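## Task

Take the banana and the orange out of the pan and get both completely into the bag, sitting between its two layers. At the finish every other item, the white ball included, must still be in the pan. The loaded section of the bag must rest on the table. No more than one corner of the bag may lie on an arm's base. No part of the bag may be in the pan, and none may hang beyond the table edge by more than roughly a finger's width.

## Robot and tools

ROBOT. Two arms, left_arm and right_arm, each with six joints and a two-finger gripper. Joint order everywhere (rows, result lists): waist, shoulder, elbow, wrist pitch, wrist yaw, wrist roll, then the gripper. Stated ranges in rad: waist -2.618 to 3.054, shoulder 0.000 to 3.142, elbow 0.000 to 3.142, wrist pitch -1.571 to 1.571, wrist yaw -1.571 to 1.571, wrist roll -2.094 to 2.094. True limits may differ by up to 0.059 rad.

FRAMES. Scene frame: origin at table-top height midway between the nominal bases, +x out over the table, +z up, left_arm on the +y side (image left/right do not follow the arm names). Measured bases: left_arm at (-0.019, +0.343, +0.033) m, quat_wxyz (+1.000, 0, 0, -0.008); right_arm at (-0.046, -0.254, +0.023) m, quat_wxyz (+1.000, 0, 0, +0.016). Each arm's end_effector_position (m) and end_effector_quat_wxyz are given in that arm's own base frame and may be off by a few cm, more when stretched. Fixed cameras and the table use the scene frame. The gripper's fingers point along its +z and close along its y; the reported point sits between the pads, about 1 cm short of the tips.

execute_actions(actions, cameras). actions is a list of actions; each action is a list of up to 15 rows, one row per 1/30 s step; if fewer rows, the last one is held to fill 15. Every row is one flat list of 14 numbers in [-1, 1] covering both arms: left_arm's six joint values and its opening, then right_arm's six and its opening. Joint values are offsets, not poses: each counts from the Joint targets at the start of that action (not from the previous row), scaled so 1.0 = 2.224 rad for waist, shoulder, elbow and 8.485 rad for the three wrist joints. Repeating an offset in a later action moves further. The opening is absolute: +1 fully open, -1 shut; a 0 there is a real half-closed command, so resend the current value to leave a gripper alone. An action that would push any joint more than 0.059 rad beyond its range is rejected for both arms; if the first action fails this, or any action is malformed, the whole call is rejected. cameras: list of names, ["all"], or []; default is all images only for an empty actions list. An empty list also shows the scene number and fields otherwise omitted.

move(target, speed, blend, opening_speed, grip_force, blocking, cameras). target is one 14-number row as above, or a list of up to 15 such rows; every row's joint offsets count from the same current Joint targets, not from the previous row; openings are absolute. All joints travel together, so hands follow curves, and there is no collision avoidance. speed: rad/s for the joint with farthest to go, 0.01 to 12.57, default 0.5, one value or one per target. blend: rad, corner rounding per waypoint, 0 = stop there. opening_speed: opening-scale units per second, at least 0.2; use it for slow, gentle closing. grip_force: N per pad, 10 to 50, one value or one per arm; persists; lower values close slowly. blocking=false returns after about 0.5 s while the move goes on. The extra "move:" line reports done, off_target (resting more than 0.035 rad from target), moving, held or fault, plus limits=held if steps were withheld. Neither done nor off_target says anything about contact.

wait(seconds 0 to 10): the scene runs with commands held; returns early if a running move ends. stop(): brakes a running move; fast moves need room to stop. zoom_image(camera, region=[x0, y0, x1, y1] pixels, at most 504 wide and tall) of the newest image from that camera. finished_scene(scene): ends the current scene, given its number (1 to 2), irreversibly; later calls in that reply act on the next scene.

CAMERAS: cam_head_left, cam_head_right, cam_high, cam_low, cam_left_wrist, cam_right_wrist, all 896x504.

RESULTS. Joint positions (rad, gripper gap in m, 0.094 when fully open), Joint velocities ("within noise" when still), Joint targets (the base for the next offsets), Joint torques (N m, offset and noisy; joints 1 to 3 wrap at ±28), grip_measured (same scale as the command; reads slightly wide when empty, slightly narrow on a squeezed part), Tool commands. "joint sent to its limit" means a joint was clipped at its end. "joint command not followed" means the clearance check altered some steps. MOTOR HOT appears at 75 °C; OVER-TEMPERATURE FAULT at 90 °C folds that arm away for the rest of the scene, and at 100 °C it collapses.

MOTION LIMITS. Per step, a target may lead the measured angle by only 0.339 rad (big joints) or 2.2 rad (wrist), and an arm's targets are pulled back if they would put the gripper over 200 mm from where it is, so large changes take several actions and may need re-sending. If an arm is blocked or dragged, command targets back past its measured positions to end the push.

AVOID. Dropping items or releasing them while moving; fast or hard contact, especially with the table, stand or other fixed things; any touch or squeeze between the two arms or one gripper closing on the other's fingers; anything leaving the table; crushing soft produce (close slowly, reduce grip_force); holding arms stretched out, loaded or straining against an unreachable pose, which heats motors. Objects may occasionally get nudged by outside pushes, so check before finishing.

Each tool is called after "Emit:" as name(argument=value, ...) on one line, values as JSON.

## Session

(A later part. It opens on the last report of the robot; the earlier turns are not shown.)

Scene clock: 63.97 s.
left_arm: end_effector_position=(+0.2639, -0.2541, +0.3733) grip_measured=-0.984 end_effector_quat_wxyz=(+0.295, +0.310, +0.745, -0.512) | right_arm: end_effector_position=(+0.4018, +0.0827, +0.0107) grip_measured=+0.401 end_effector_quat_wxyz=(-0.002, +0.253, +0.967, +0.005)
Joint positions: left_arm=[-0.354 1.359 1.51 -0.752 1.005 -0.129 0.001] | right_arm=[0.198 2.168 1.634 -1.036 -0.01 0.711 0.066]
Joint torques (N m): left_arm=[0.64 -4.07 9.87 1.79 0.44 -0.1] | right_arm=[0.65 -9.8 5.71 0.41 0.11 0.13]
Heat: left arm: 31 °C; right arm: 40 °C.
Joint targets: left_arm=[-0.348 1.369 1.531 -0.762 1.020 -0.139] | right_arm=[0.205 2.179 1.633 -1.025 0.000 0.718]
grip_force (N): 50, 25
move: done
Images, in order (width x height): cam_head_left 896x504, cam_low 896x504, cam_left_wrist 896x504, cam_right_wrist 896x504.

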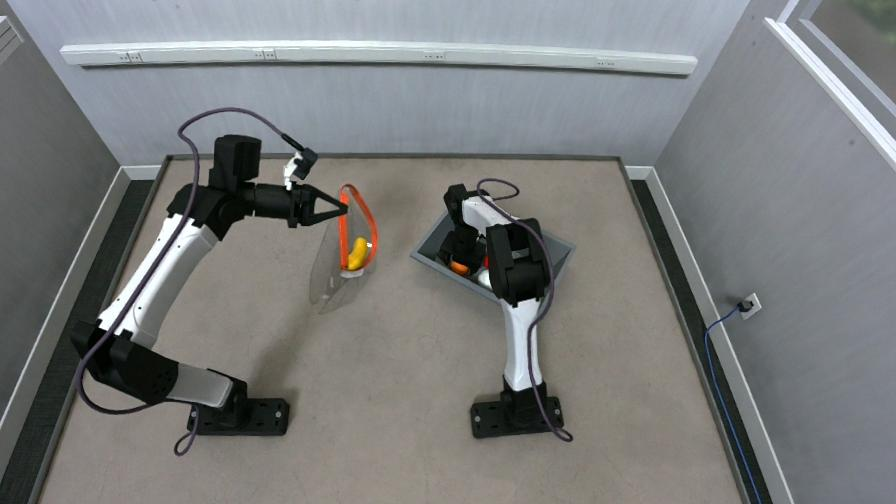

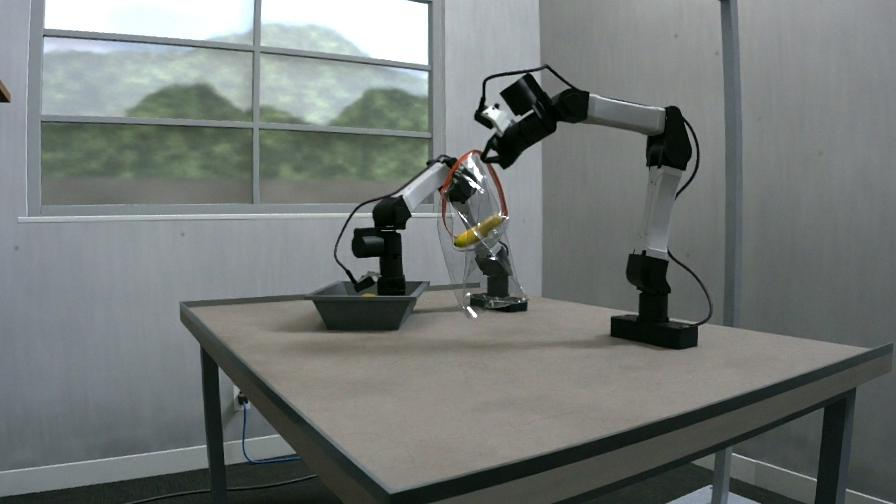

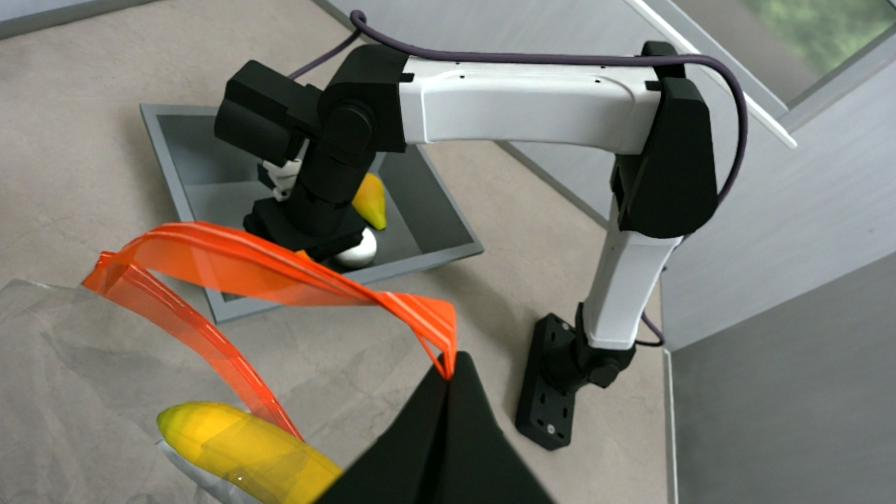

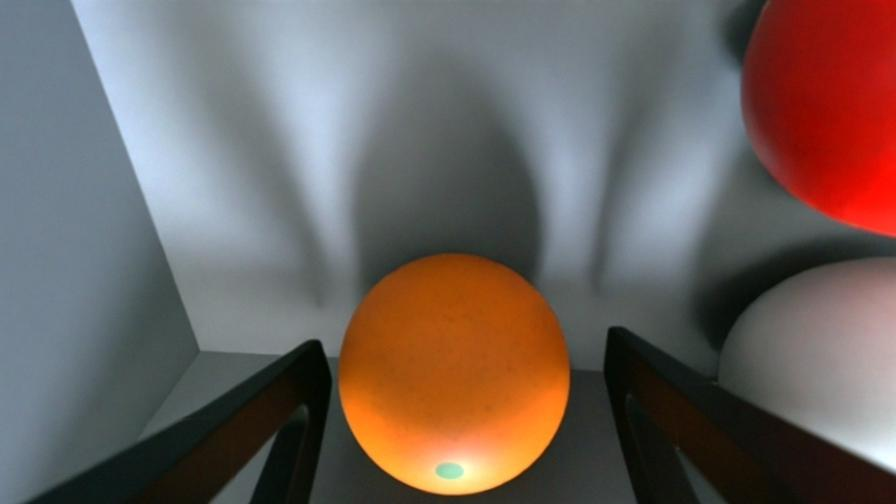

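Emit:
move(target=[[0,0,0,0,0,0,-1,0,0,0,0,0,0,-1],[0,0,0,0,0,0,-1,0,-0.0207,0.0661,-0.0227,0,0,-1],[0,-0.0333,-0.1727,0.0364,0,0,-1,-0.0121,-0.0701,0.0989,-0.0443,0,-0.0033,-1]], grip_force=[50,20], opening_speed=0.5, speed=[0.5,0.3,0.5], blend=[0,0.03,0], cameras=["cam_right_wrist","cam_left_wrist","cam_head_left","cam_low"])

Emit:
zoom_image(camera="cam_head_left", region=[290, 180, 440, 330])

Emit:
zoom_image(camera="cam_low", region=[420, 180, 540, 350])

Scene clock: 70.33 s.
left_arm: end_effector_position=(+0.2682, -0.2558, +0.2909) grip_measured=-0.984 end_effector_quat_wxyz=(+0.284, +0.306, +0.751, -0.512) | right_arm: end_effector_position=(+0.3763, +0.0718, +0.0986) grip_measured=-0.081 end_effector_quat_wxyz=(-0.029, +0.254, +0.967, -0.008)
Joint positions: left_arm=[-0.354 1.316 1.155 -0.465 1.007 -0.129 0.001] | right_arm=[0.184 2.067 1.829 -1.393 -0.01 0.698 0.043]
Joint torques (N m): left_arm=[0.7 -6.56 7.56 2.04 0.45 -0.1] | right_arm=[-0.55 -13.97 8.21 0.1 0.1 -0.03]
Heat: left arm: 32 °C; right arm: 41 °C.
Joint targets: left_arm=[-0.348 1.295 1.147 -0.453 1.020 -0.138] | right_arm=[0.178 2.023 1.853 -1.401 0.000 0.690]
grip_force (N): 50, 20
move: off_target (right_arm); right_arm: the shoulder is farthest, 0.044 rad from its target
Images, in order (width x height): cam_head_left 896x504, cam_low 896x504, cam_left_wrist 896x504, cam_right_wrist 896x504.

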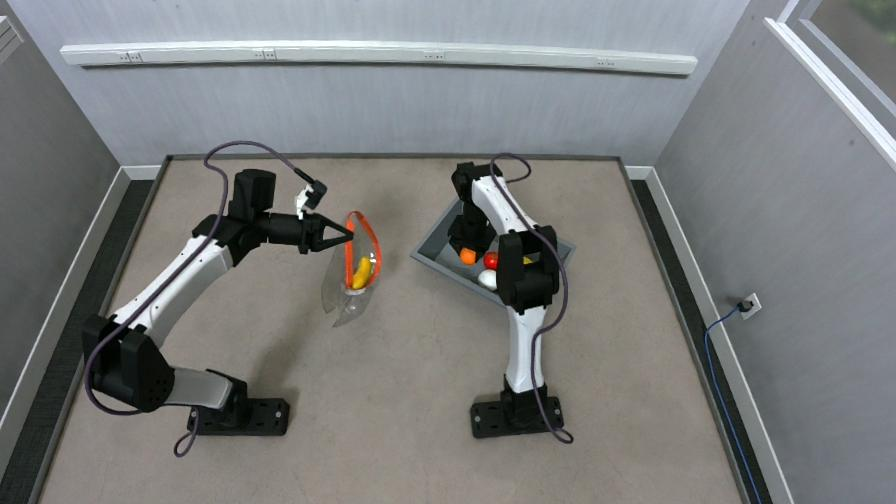

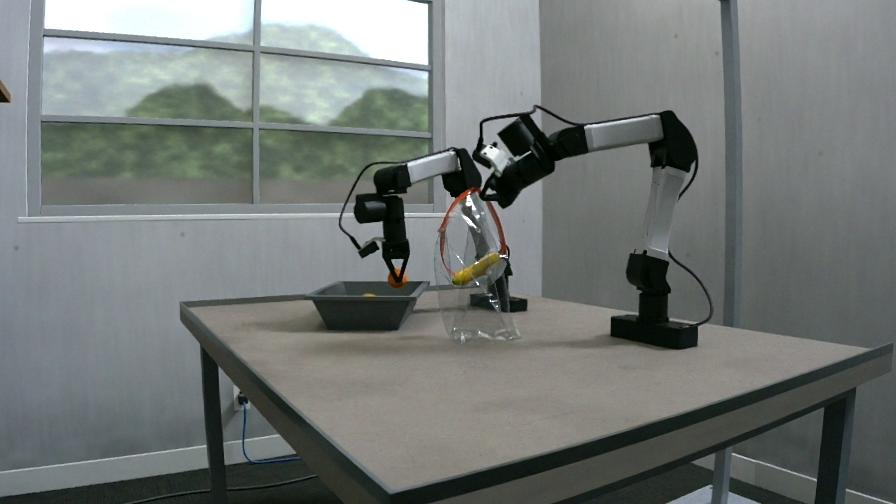

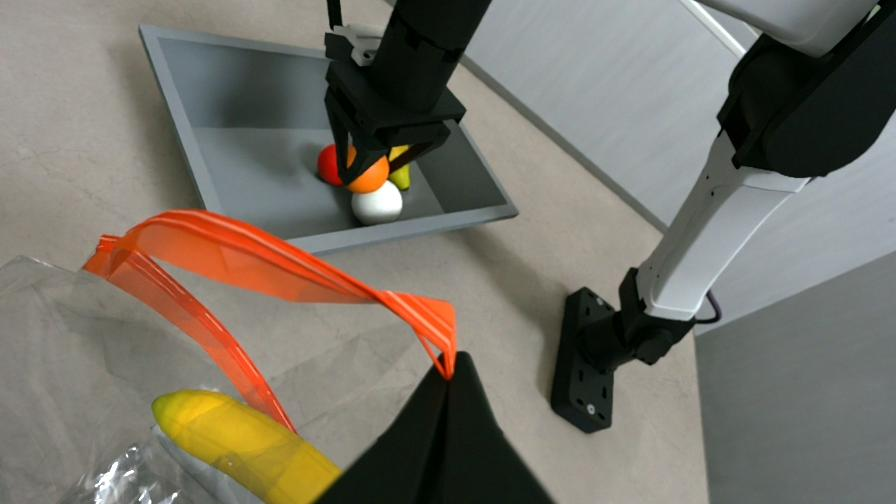

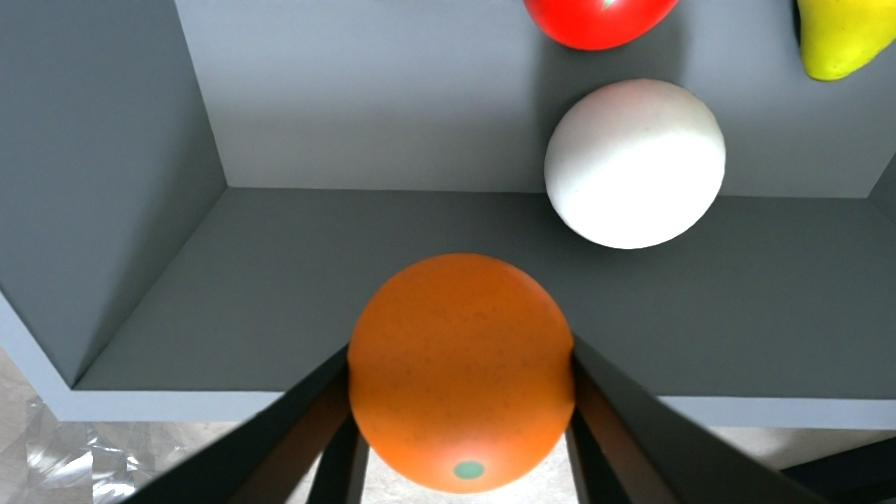

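Scaled by 3.360 from the camera's 896x504 image, which has a finer 1280x720 frame.

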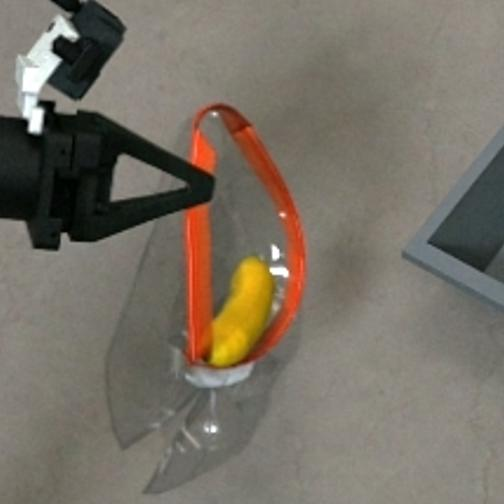

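Scaled by 2.965 from the camera's 896x504 image, which has a finer 1280x720 frame.

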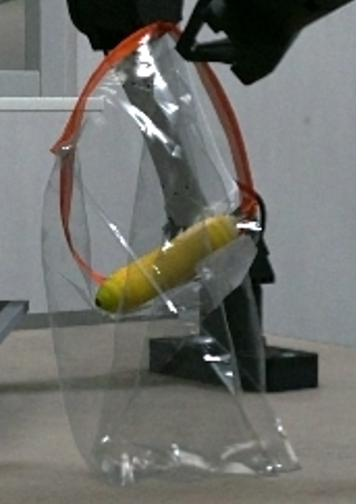

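Emit:
move(target=[0.1219,0.1039,0.3635,-0.1156,0.0226,0.0526,-1,0,0,0.05,0,0,0,-1], speed=0.7, cameras=["cam_left_wrist","cam_head_left","cam_low"])

Emit:
zoom_image(camera="cam_head_left", region=[260, 160, 410, 310])

Emit:
zoom_image(camera="cam_low", region=[390, 150, 560, 350])

Scene clock: 73.67 s.
left_arm: end_effector_position=(+0.2649, -0.1840, +0.4154) grip_measured=-0.984 end_effector_quat_wxyz=(+0.288, +0.304, +0.751, -0.511) | right_arm: end_effector_position=(+0.4007, +0.0763, +0.1258) grip_measured=-0.081 end_effector_quat_wxyz=(+0.019, +0.254, +0.967, +0.014)
Joint positions: left_arm=[-0.082 1.516 1.936 -1.422 1.193 0.295 0.001] | right_arm=[0.184 2.067 1.938 -1.396 -0.01 0.698 0.043]
Joint torques (N m): left_arm=[0.64 -4.23 8.29 1.24 0.67 0.11] | right_arm=[-0.54 -14.12 8.61 0.32 0.1 -0.04]
Heat: left arm: 32 °C; right arm: 42 °C.
Joint targets: left_arm=[-0.077 1.527 1.955 -1.434 1.212 0.308] | right_arm=[0.178 2.023 1.964 -1.401 0.000 0.690]
grip_force (N): 50, 20
move: off_target (right_arm); right_arm: the shoulder is farthest, 0.044 rad from its target
Images, in order (width x height): cam_head_left 896x504, cam_low 896x504, cam_left_wrist 896x504.

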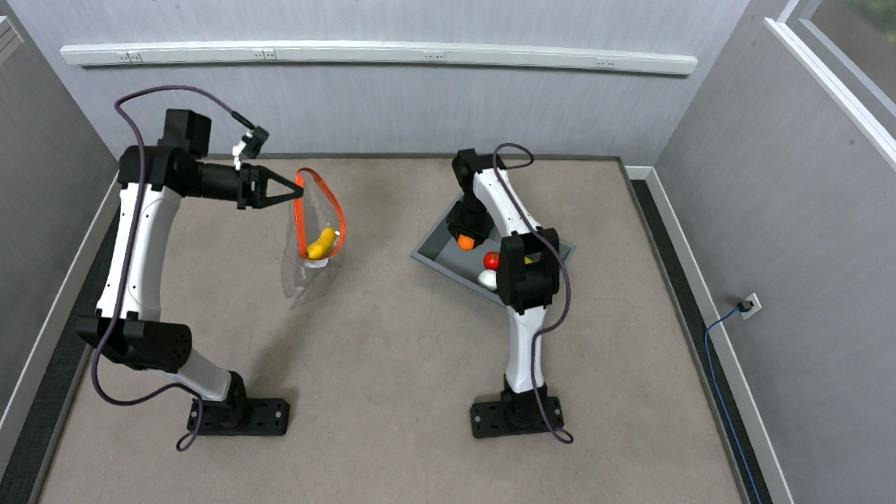

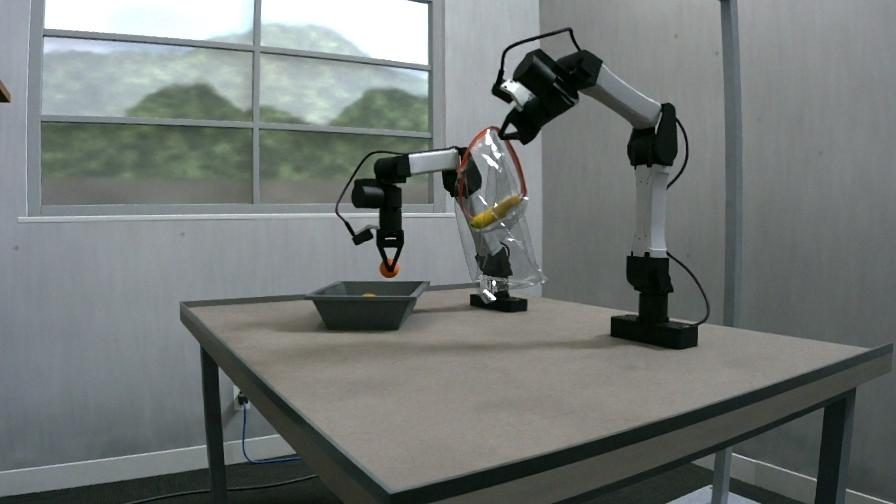

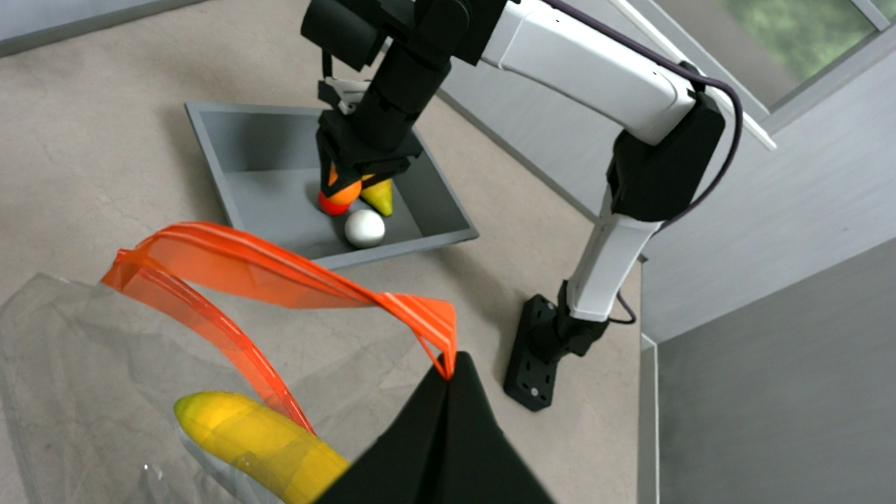

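Scaled by 3.360 from the camera's 896x504 image, which has a finer 1280x720 frame.

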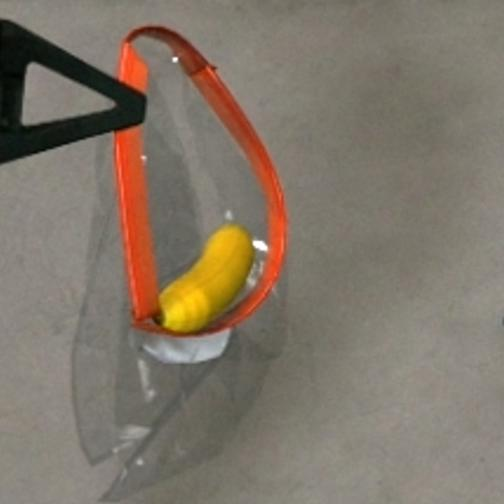

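Scaled by 2.520 from the camera's 896x504 image, which has a finer 1280x720 frame.

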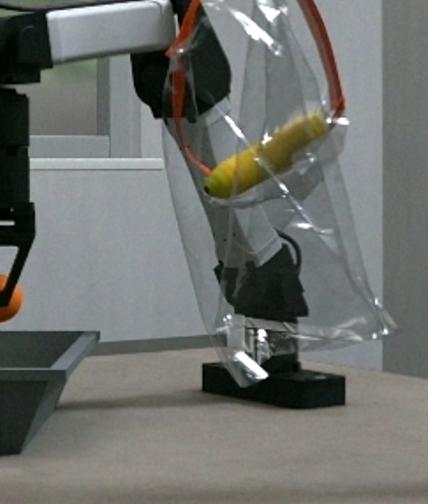

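Emit:
move(target=[-0.1219,-0.1039,-0.3635,0.1156,-0.0226,-0.0526,-1,0.0576,-0.0115,0.0776,-0.0121,-0.1005,-0.0495,-1], speed=0.7, cameras=["cam_right_wrist","cam_head_left","cam_low"])

Emit:
zoom_image(camera="cam_head_left", region=[300, 180, 450, 330])

Emit:
zoom_image(camera="cam_low", region=[390, 170, 560, 370])

Scene clock: 78.80 s.
left_arm: end_effector_position=(+0.2668, -0.2543, +0.2940) grip_measured=-0.984 end_effector_quat_wxyz=(+0.282, +0.307, +0.745, -0.521) | right_arm: end_effector_position=(+0.3502, +0.2446, +0.2366) grip_measured=-0.081 end_effector_quat_wxyz=(-0.055, -0.039, +0.911, +0.408)
Joint positions: left_arm=[-0.343 1.316 1.156 -0.465 1.036 -0.128 0.001] | right_arm=[0.302 2.044 2.112 -1.499 -0.839 0.28 0.043]
Joint torques (N m): left_arm=[-0.14 -6.52 7.45 1.96 0.18 -0.11] | right_arm=[0.46 -14.04 8.42 0.49 -0.52 -0.11]
Heat: left arm: 33 °C; right arm: 43 °C.
Joint targets: left_arm=[-0.348 1.296 1.147 -0.453 1.020 -0.139] | right_arm=[0.306 1.997 2.137 -1.503 -0.853 0.270]
grip_force (N): 50, 20
move: off_target (right_arm); right_arm: the shoulder is farthest, 0.046 rad from its target
Images, in order (width x height): cam_head_left 896x504, cam_low 896x504, cam_right_wrist 896x504.

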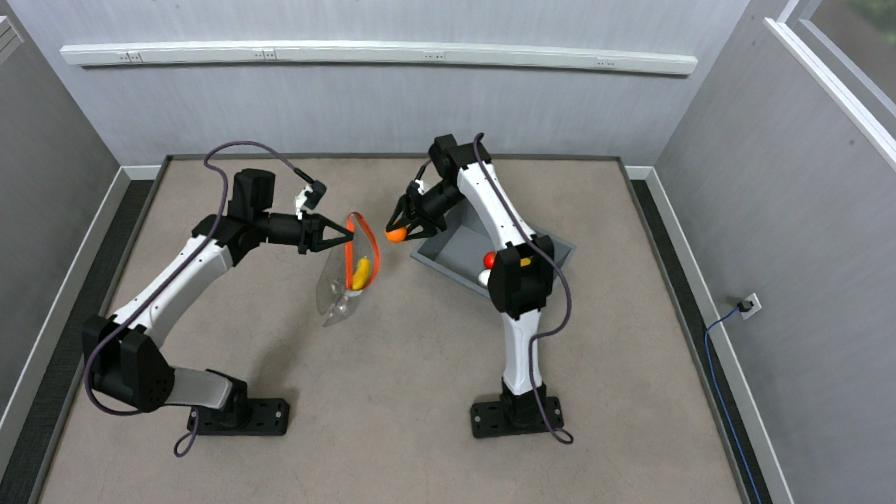

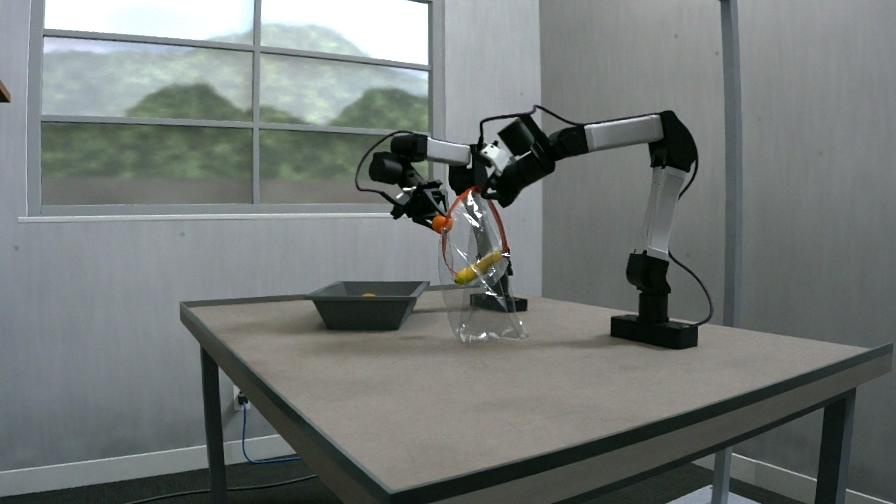

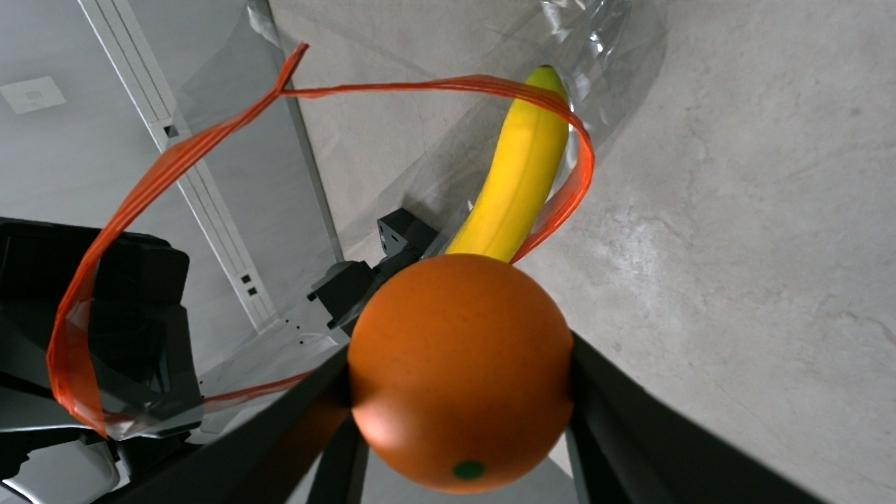

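Scaled by 3.360 from the camera's 896x504 image, which has a finer 1280x720 frame.

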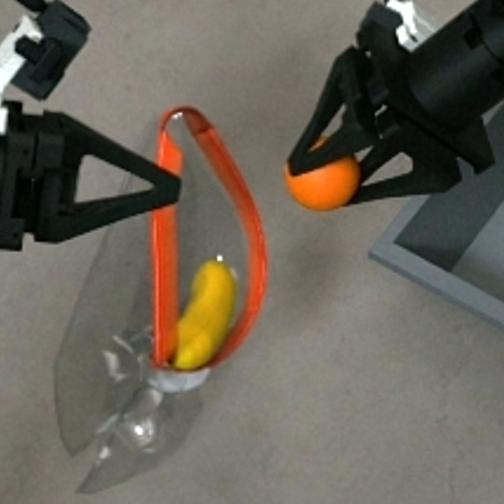

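Scaled by 2.520 from the camera's 896x504 image, which has a finer 1280x720 frame.

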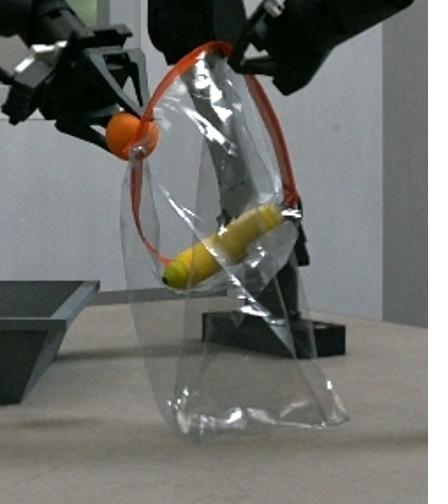

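Emit:
move(target=[0,0,0,0,0,0,-1,0.1261,0.0313,-0.1081,0.0689,0.0114,0.0450,-1], speed=0.4, cameras=["cam_right_wrist","cam_left_wrist","cam_head_left","cam_low"])

Emit:
zoom_image(camera="cam_head_left", region=[290, 180, 440, 330])

Emit:
zoom_image(camera="cam_low", region=[390, 170, 560, 370])

Scene clock: 81.43 s.
left_arm: end_effector_position=(+0.2669, -0.2543, +0.2941) grip_measured=-0.984 end_effector_quat_wxyz=(+0.282, +0.308, +0.745, -0.521) | right_arm: end_effector_position=(+0.3389, +0.3686, +0.1897) grip_measured=-0.081 end_effector_quat_wxyz=(-0.030, -0.060, +0.904, +0.421)
Joint positions: left_arm=[-0.343 1.316 1.156 -0.464 1.036 -0.128 0.001] | right_arm=[0.585 2.057 1.898 -0.937 -0.763 0.645 0.043]
Joint torques (N m): left_arm=[-0.17 -6.52 7.45 1.99 0.18 -0.11] | right_arm=[0.05 -9.91 6.68 1.25 -0.27 0.05]
Heat: left arm: 33 °C; right arm: 43 °C.
Joint targets: left_arm=[-0.348 1.296 1.147 -0.453 1.020 -0.138] | right_arm=[0.587 2.067 1.896 -0.919 -0.756 0.652]
grip_force (N): 50, 20
move: done
Images, in order (width x height): cam_head_left 896x504, cam_low 896x504, cam_left_wrist 896x504, cam_right_wrist 896x504.

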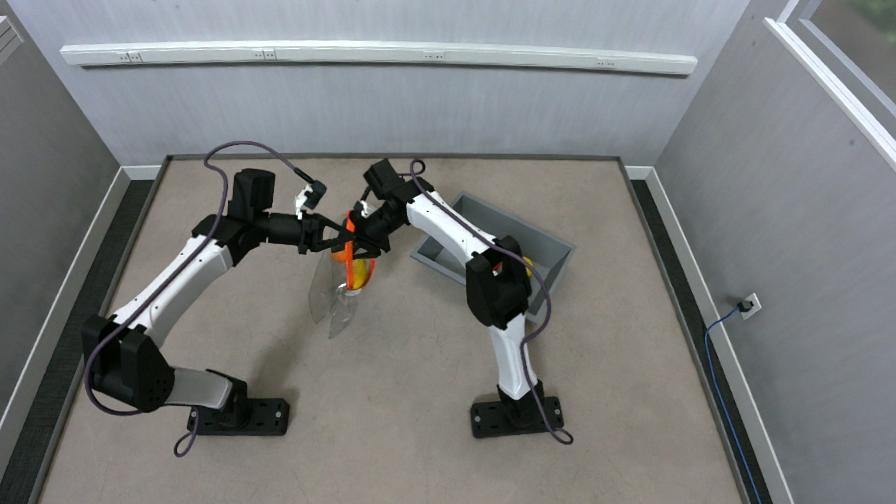

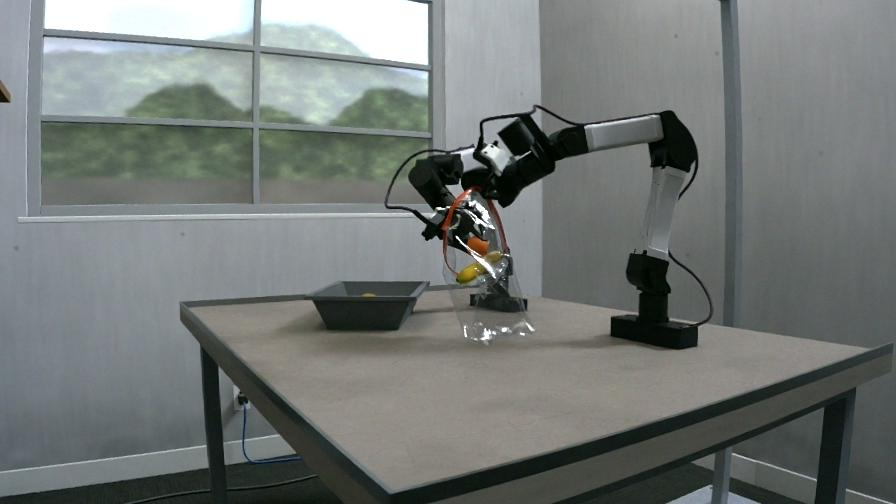

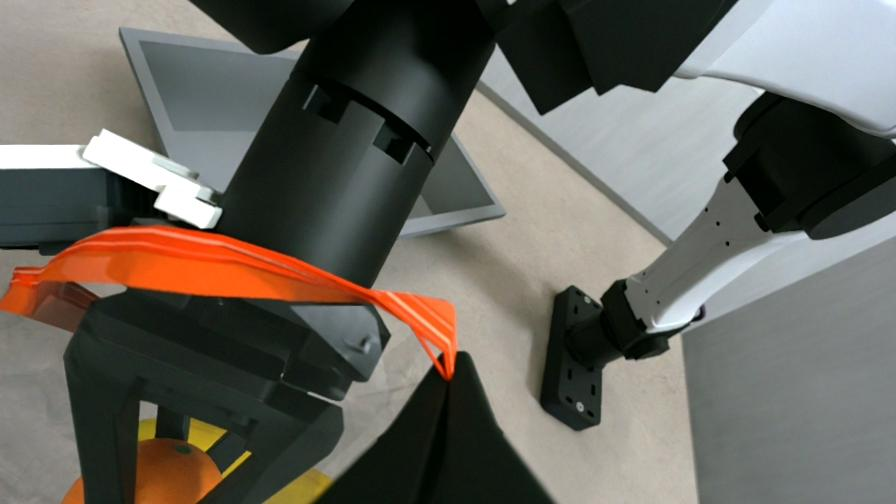

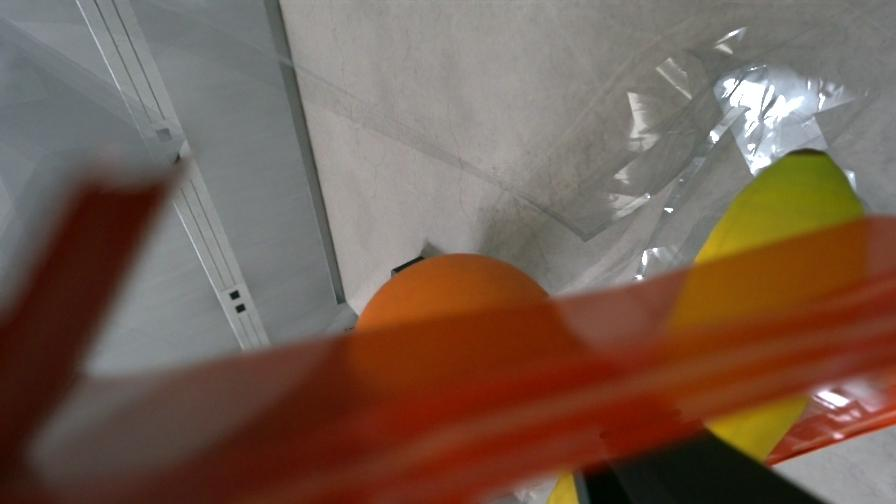

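Scaled by 3.360 from the camera's 896x504 image, which has a finer 1280x720 frame.

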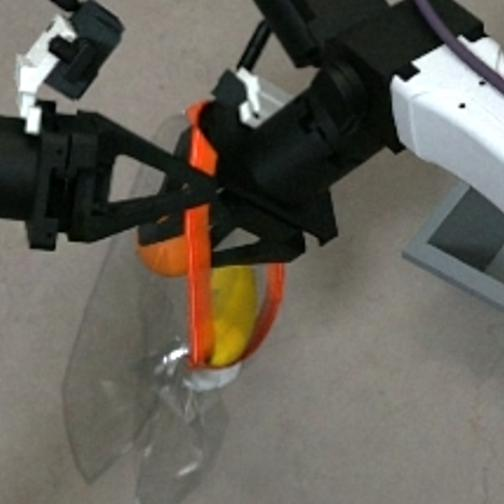

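Scaled by 2.520 from the camera's 896x504 image, which has a finer 1280x720 frame.

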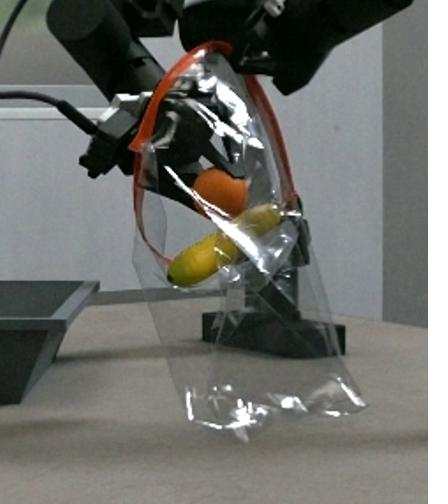

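Emit:
move(target=[[0,0,0,0,0,0,-1,0,0.0026,-0.0854,0.0231,0,0,-1],[0,0,0,0,0,0,-1,0,0.0026,-0.0854,0.0231,0,0,0.25]], speed=0.3, opening_speed=0.5, cameras=["cam_right_wrist","cam_head_left","cam_low"])

Emit:
zoom_image(camera="cam_low", region=[390, 170, 560, 370])

Scene clock: 85.87 s.
left_arm: end_effector_position=(+0.2677, -0.2541, +0.2936) grip_measured=-0.984 end_effector_quat_wxyz=(+0.283, +0.306, +0.746, -0.519) | right_arm: end_effector_position=(+0.3402, +0.3694, +0.1412) grip_measured=+0.249 end_effector_quat_wxyz=(-0.028, -0.061, +0.904, +0.423)
Joint positions: left_arm=[-0.343 1.316 1.156 -0.464 1.03 -0.128 0.001] | right_arm=[0.585 2.061 1.709 -0.736 -0.762 0.647 0.059]
Joint torques (N m): left_arm=[-0.13 -6.52 7.49 1.98 0.21 -0.1] | right_arm=[0.24 -9.8 6.6 1.21 -0.27 0.06]
Heat: left arm: 33 °C; right arm: 43 °C.
Joint targets: left_arm=[-0.348 1.296 1.147 -0.453 1.020 -0.139] | right_arm=[0.587 2.073 1.706 -0.722 -0.756 0.652]
grip_force (N): 50, 20
move: done
Images, in order (width x height): cam_head_left 896x504, cam_low 896x504, cam_right_wrist 896x504.

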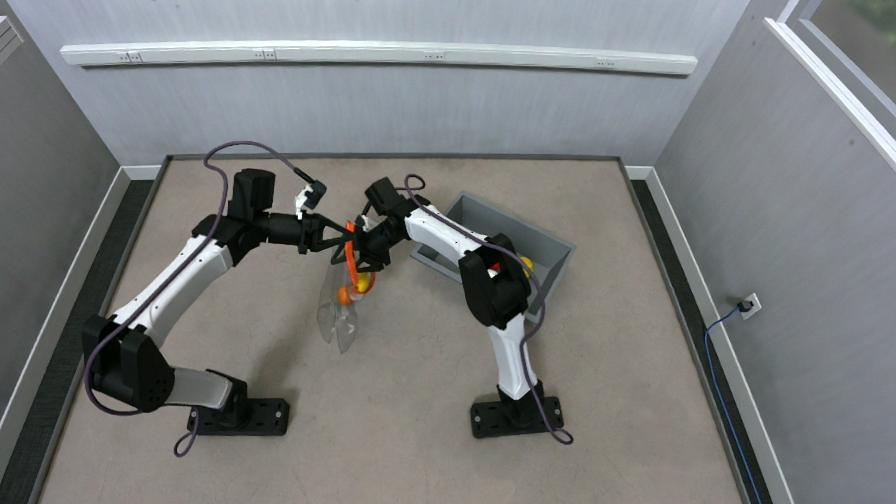

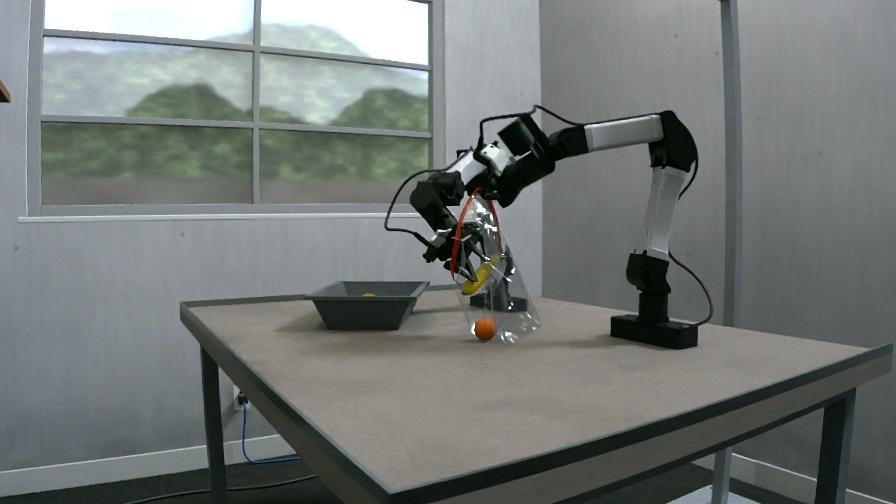

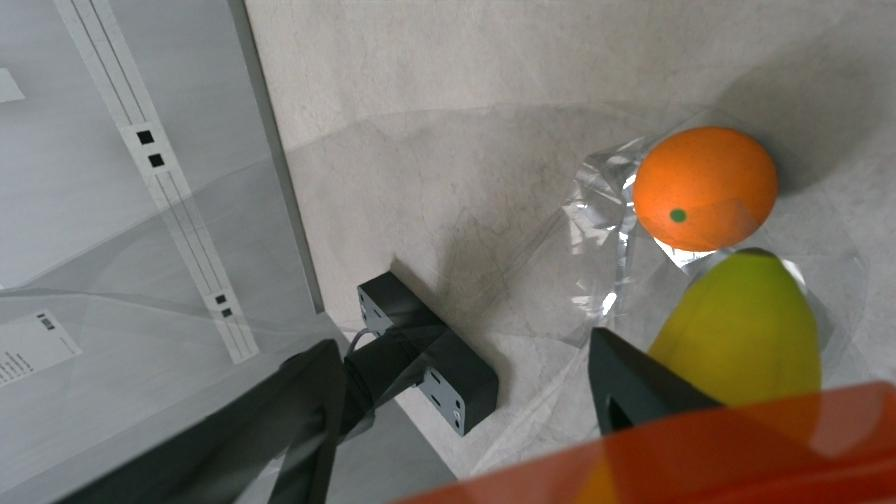

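Scaled by 2.520 from the camera's 896x504 image, which has a finer 1280x720 frame.

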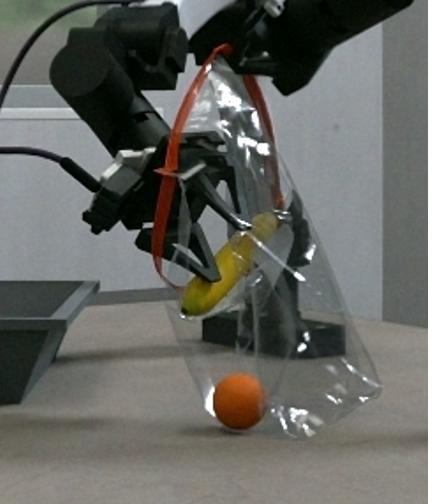

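Emit:
move(target=[[0,0,0,0,0,0,-1,-0.0216,0.0701,0.1138,-0.0161,-0.0025,-0.0070,0.5],[0,0,0,0,0,0,-1,-0.0490,0.0621,0.0063,0.0033,-0.0054,-0.0163,0.5]], speed=0.35, opening_speed=1, blend=[0.02,0], cameras=["cam_right_wrist","cam_left_wrist","cam_head_left","cam_low"])

Emit:
zoom_image(camera="cam_low", region=[390, 170, 560, 370])

Emit:
zoom_image(camera="cam_head_left", region=[290, 190, 440, 340])

Scene clock: 89.57 s.
left_arm: end_effector_position=(+0.2768, -0.2468, +0.2688) grip_measured=-0.984 end_effector_quat_wxyz=(+0.274, +0.274, +0.785, -0.484) | right_arm: end_effector_position=(+0.3703, +0.3572, +0.1032) grip_measured=+0.498 end_effector_quat_wxyz=(-0.037, -0.085, +0.886, +0.454)
Joint positions: left_arm=[-0.343 1.319 1.131 -0.501 0.929 -0.136 0.001] | right_arm=[0.505 2.199 1.741 -0.693 -0.875 0.512 0.07]
Joint torques (N m): left_arm=[-0.2 -6.84 9.92 2.4 1.19 -0.04] | right_arm=[-2.61 -10.59 4.72 0.91 0.32 0.02]
Heat: left arm: 33 °C; right arm: 43 °C.
Joint targets: left_arm=[-0.348 1.295 1.147 -0.453 1.020 -0.138] | right_arm=[0.478 2.211 1.720 -0.695 -0.802 0.514]
grip_force (N): 50, 20
move: off_target (left_arm, right_arm); left_arm: the wrist yaw is farthest, 0.091 rad from its target; right_arm: the wrist yaw is farthest, 0.073 rad from its target
Images, in order (width x height): cam_head_left 896x504, cam_low 896x504, cam_left_wrist 896x504, cam_right_wrist 896x504.

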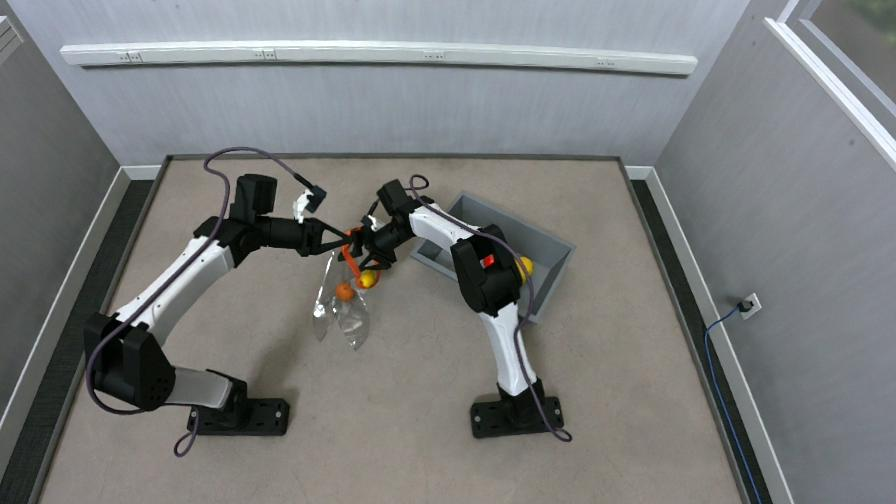

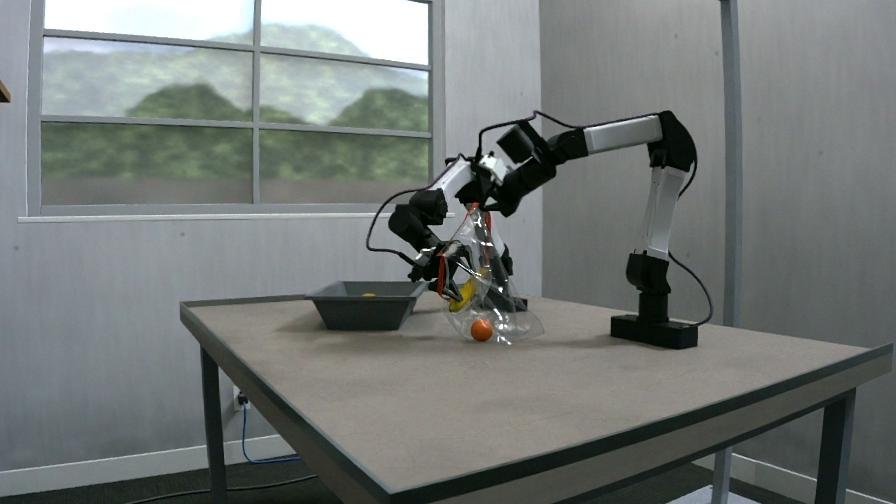

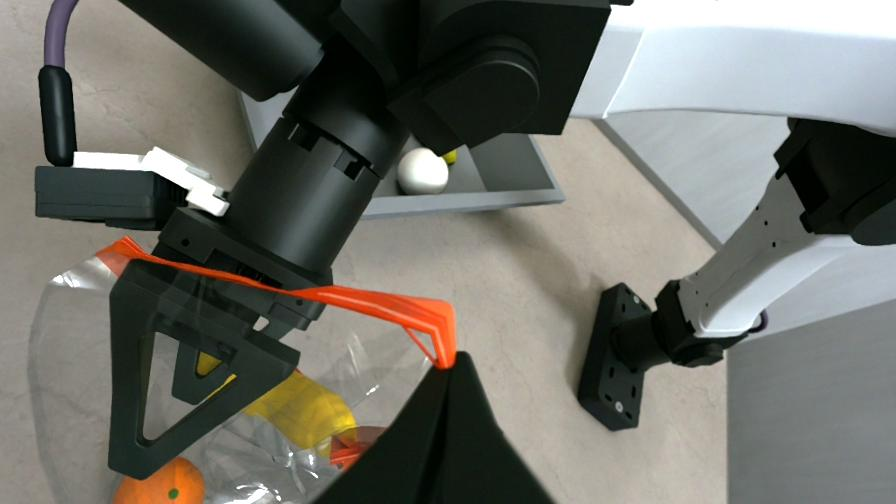

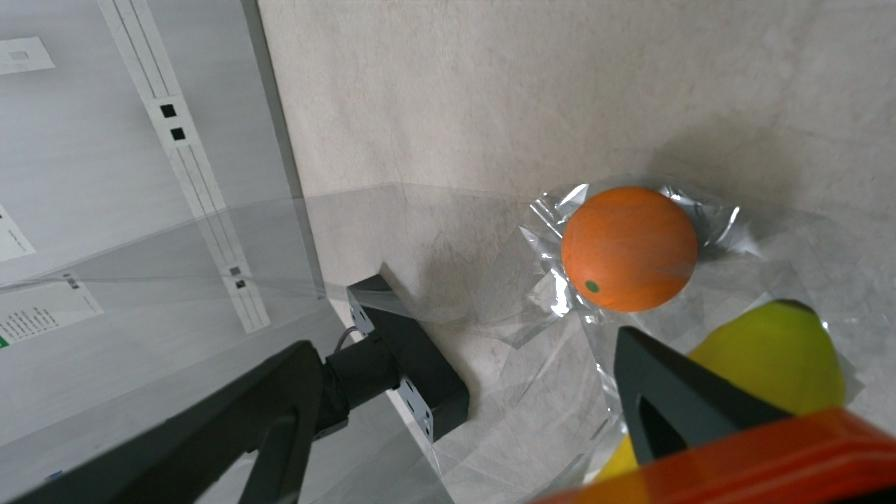

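Scaled by 2.520 from the camera's 896x504 image, which has a finer 1280x720 frame.

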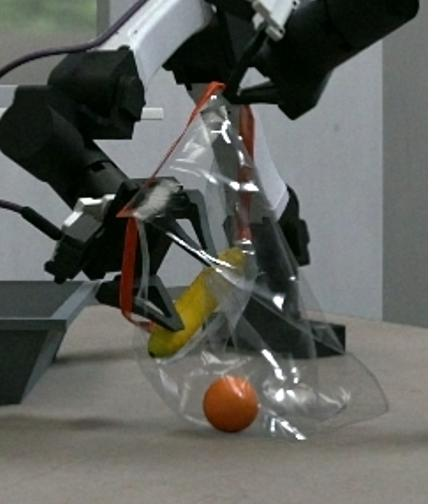

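Scaled by 3.360 from the camera's 896x504 image, which has a finer 1280x720 frame.

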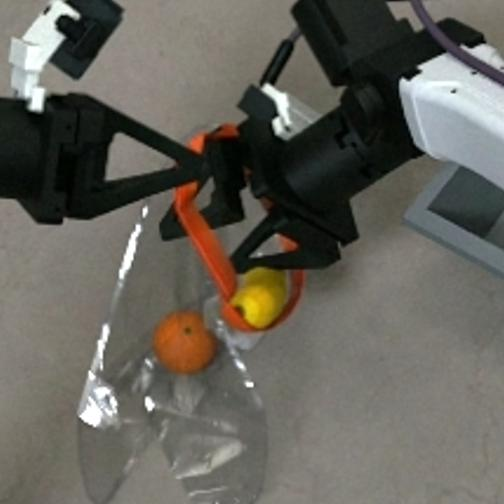

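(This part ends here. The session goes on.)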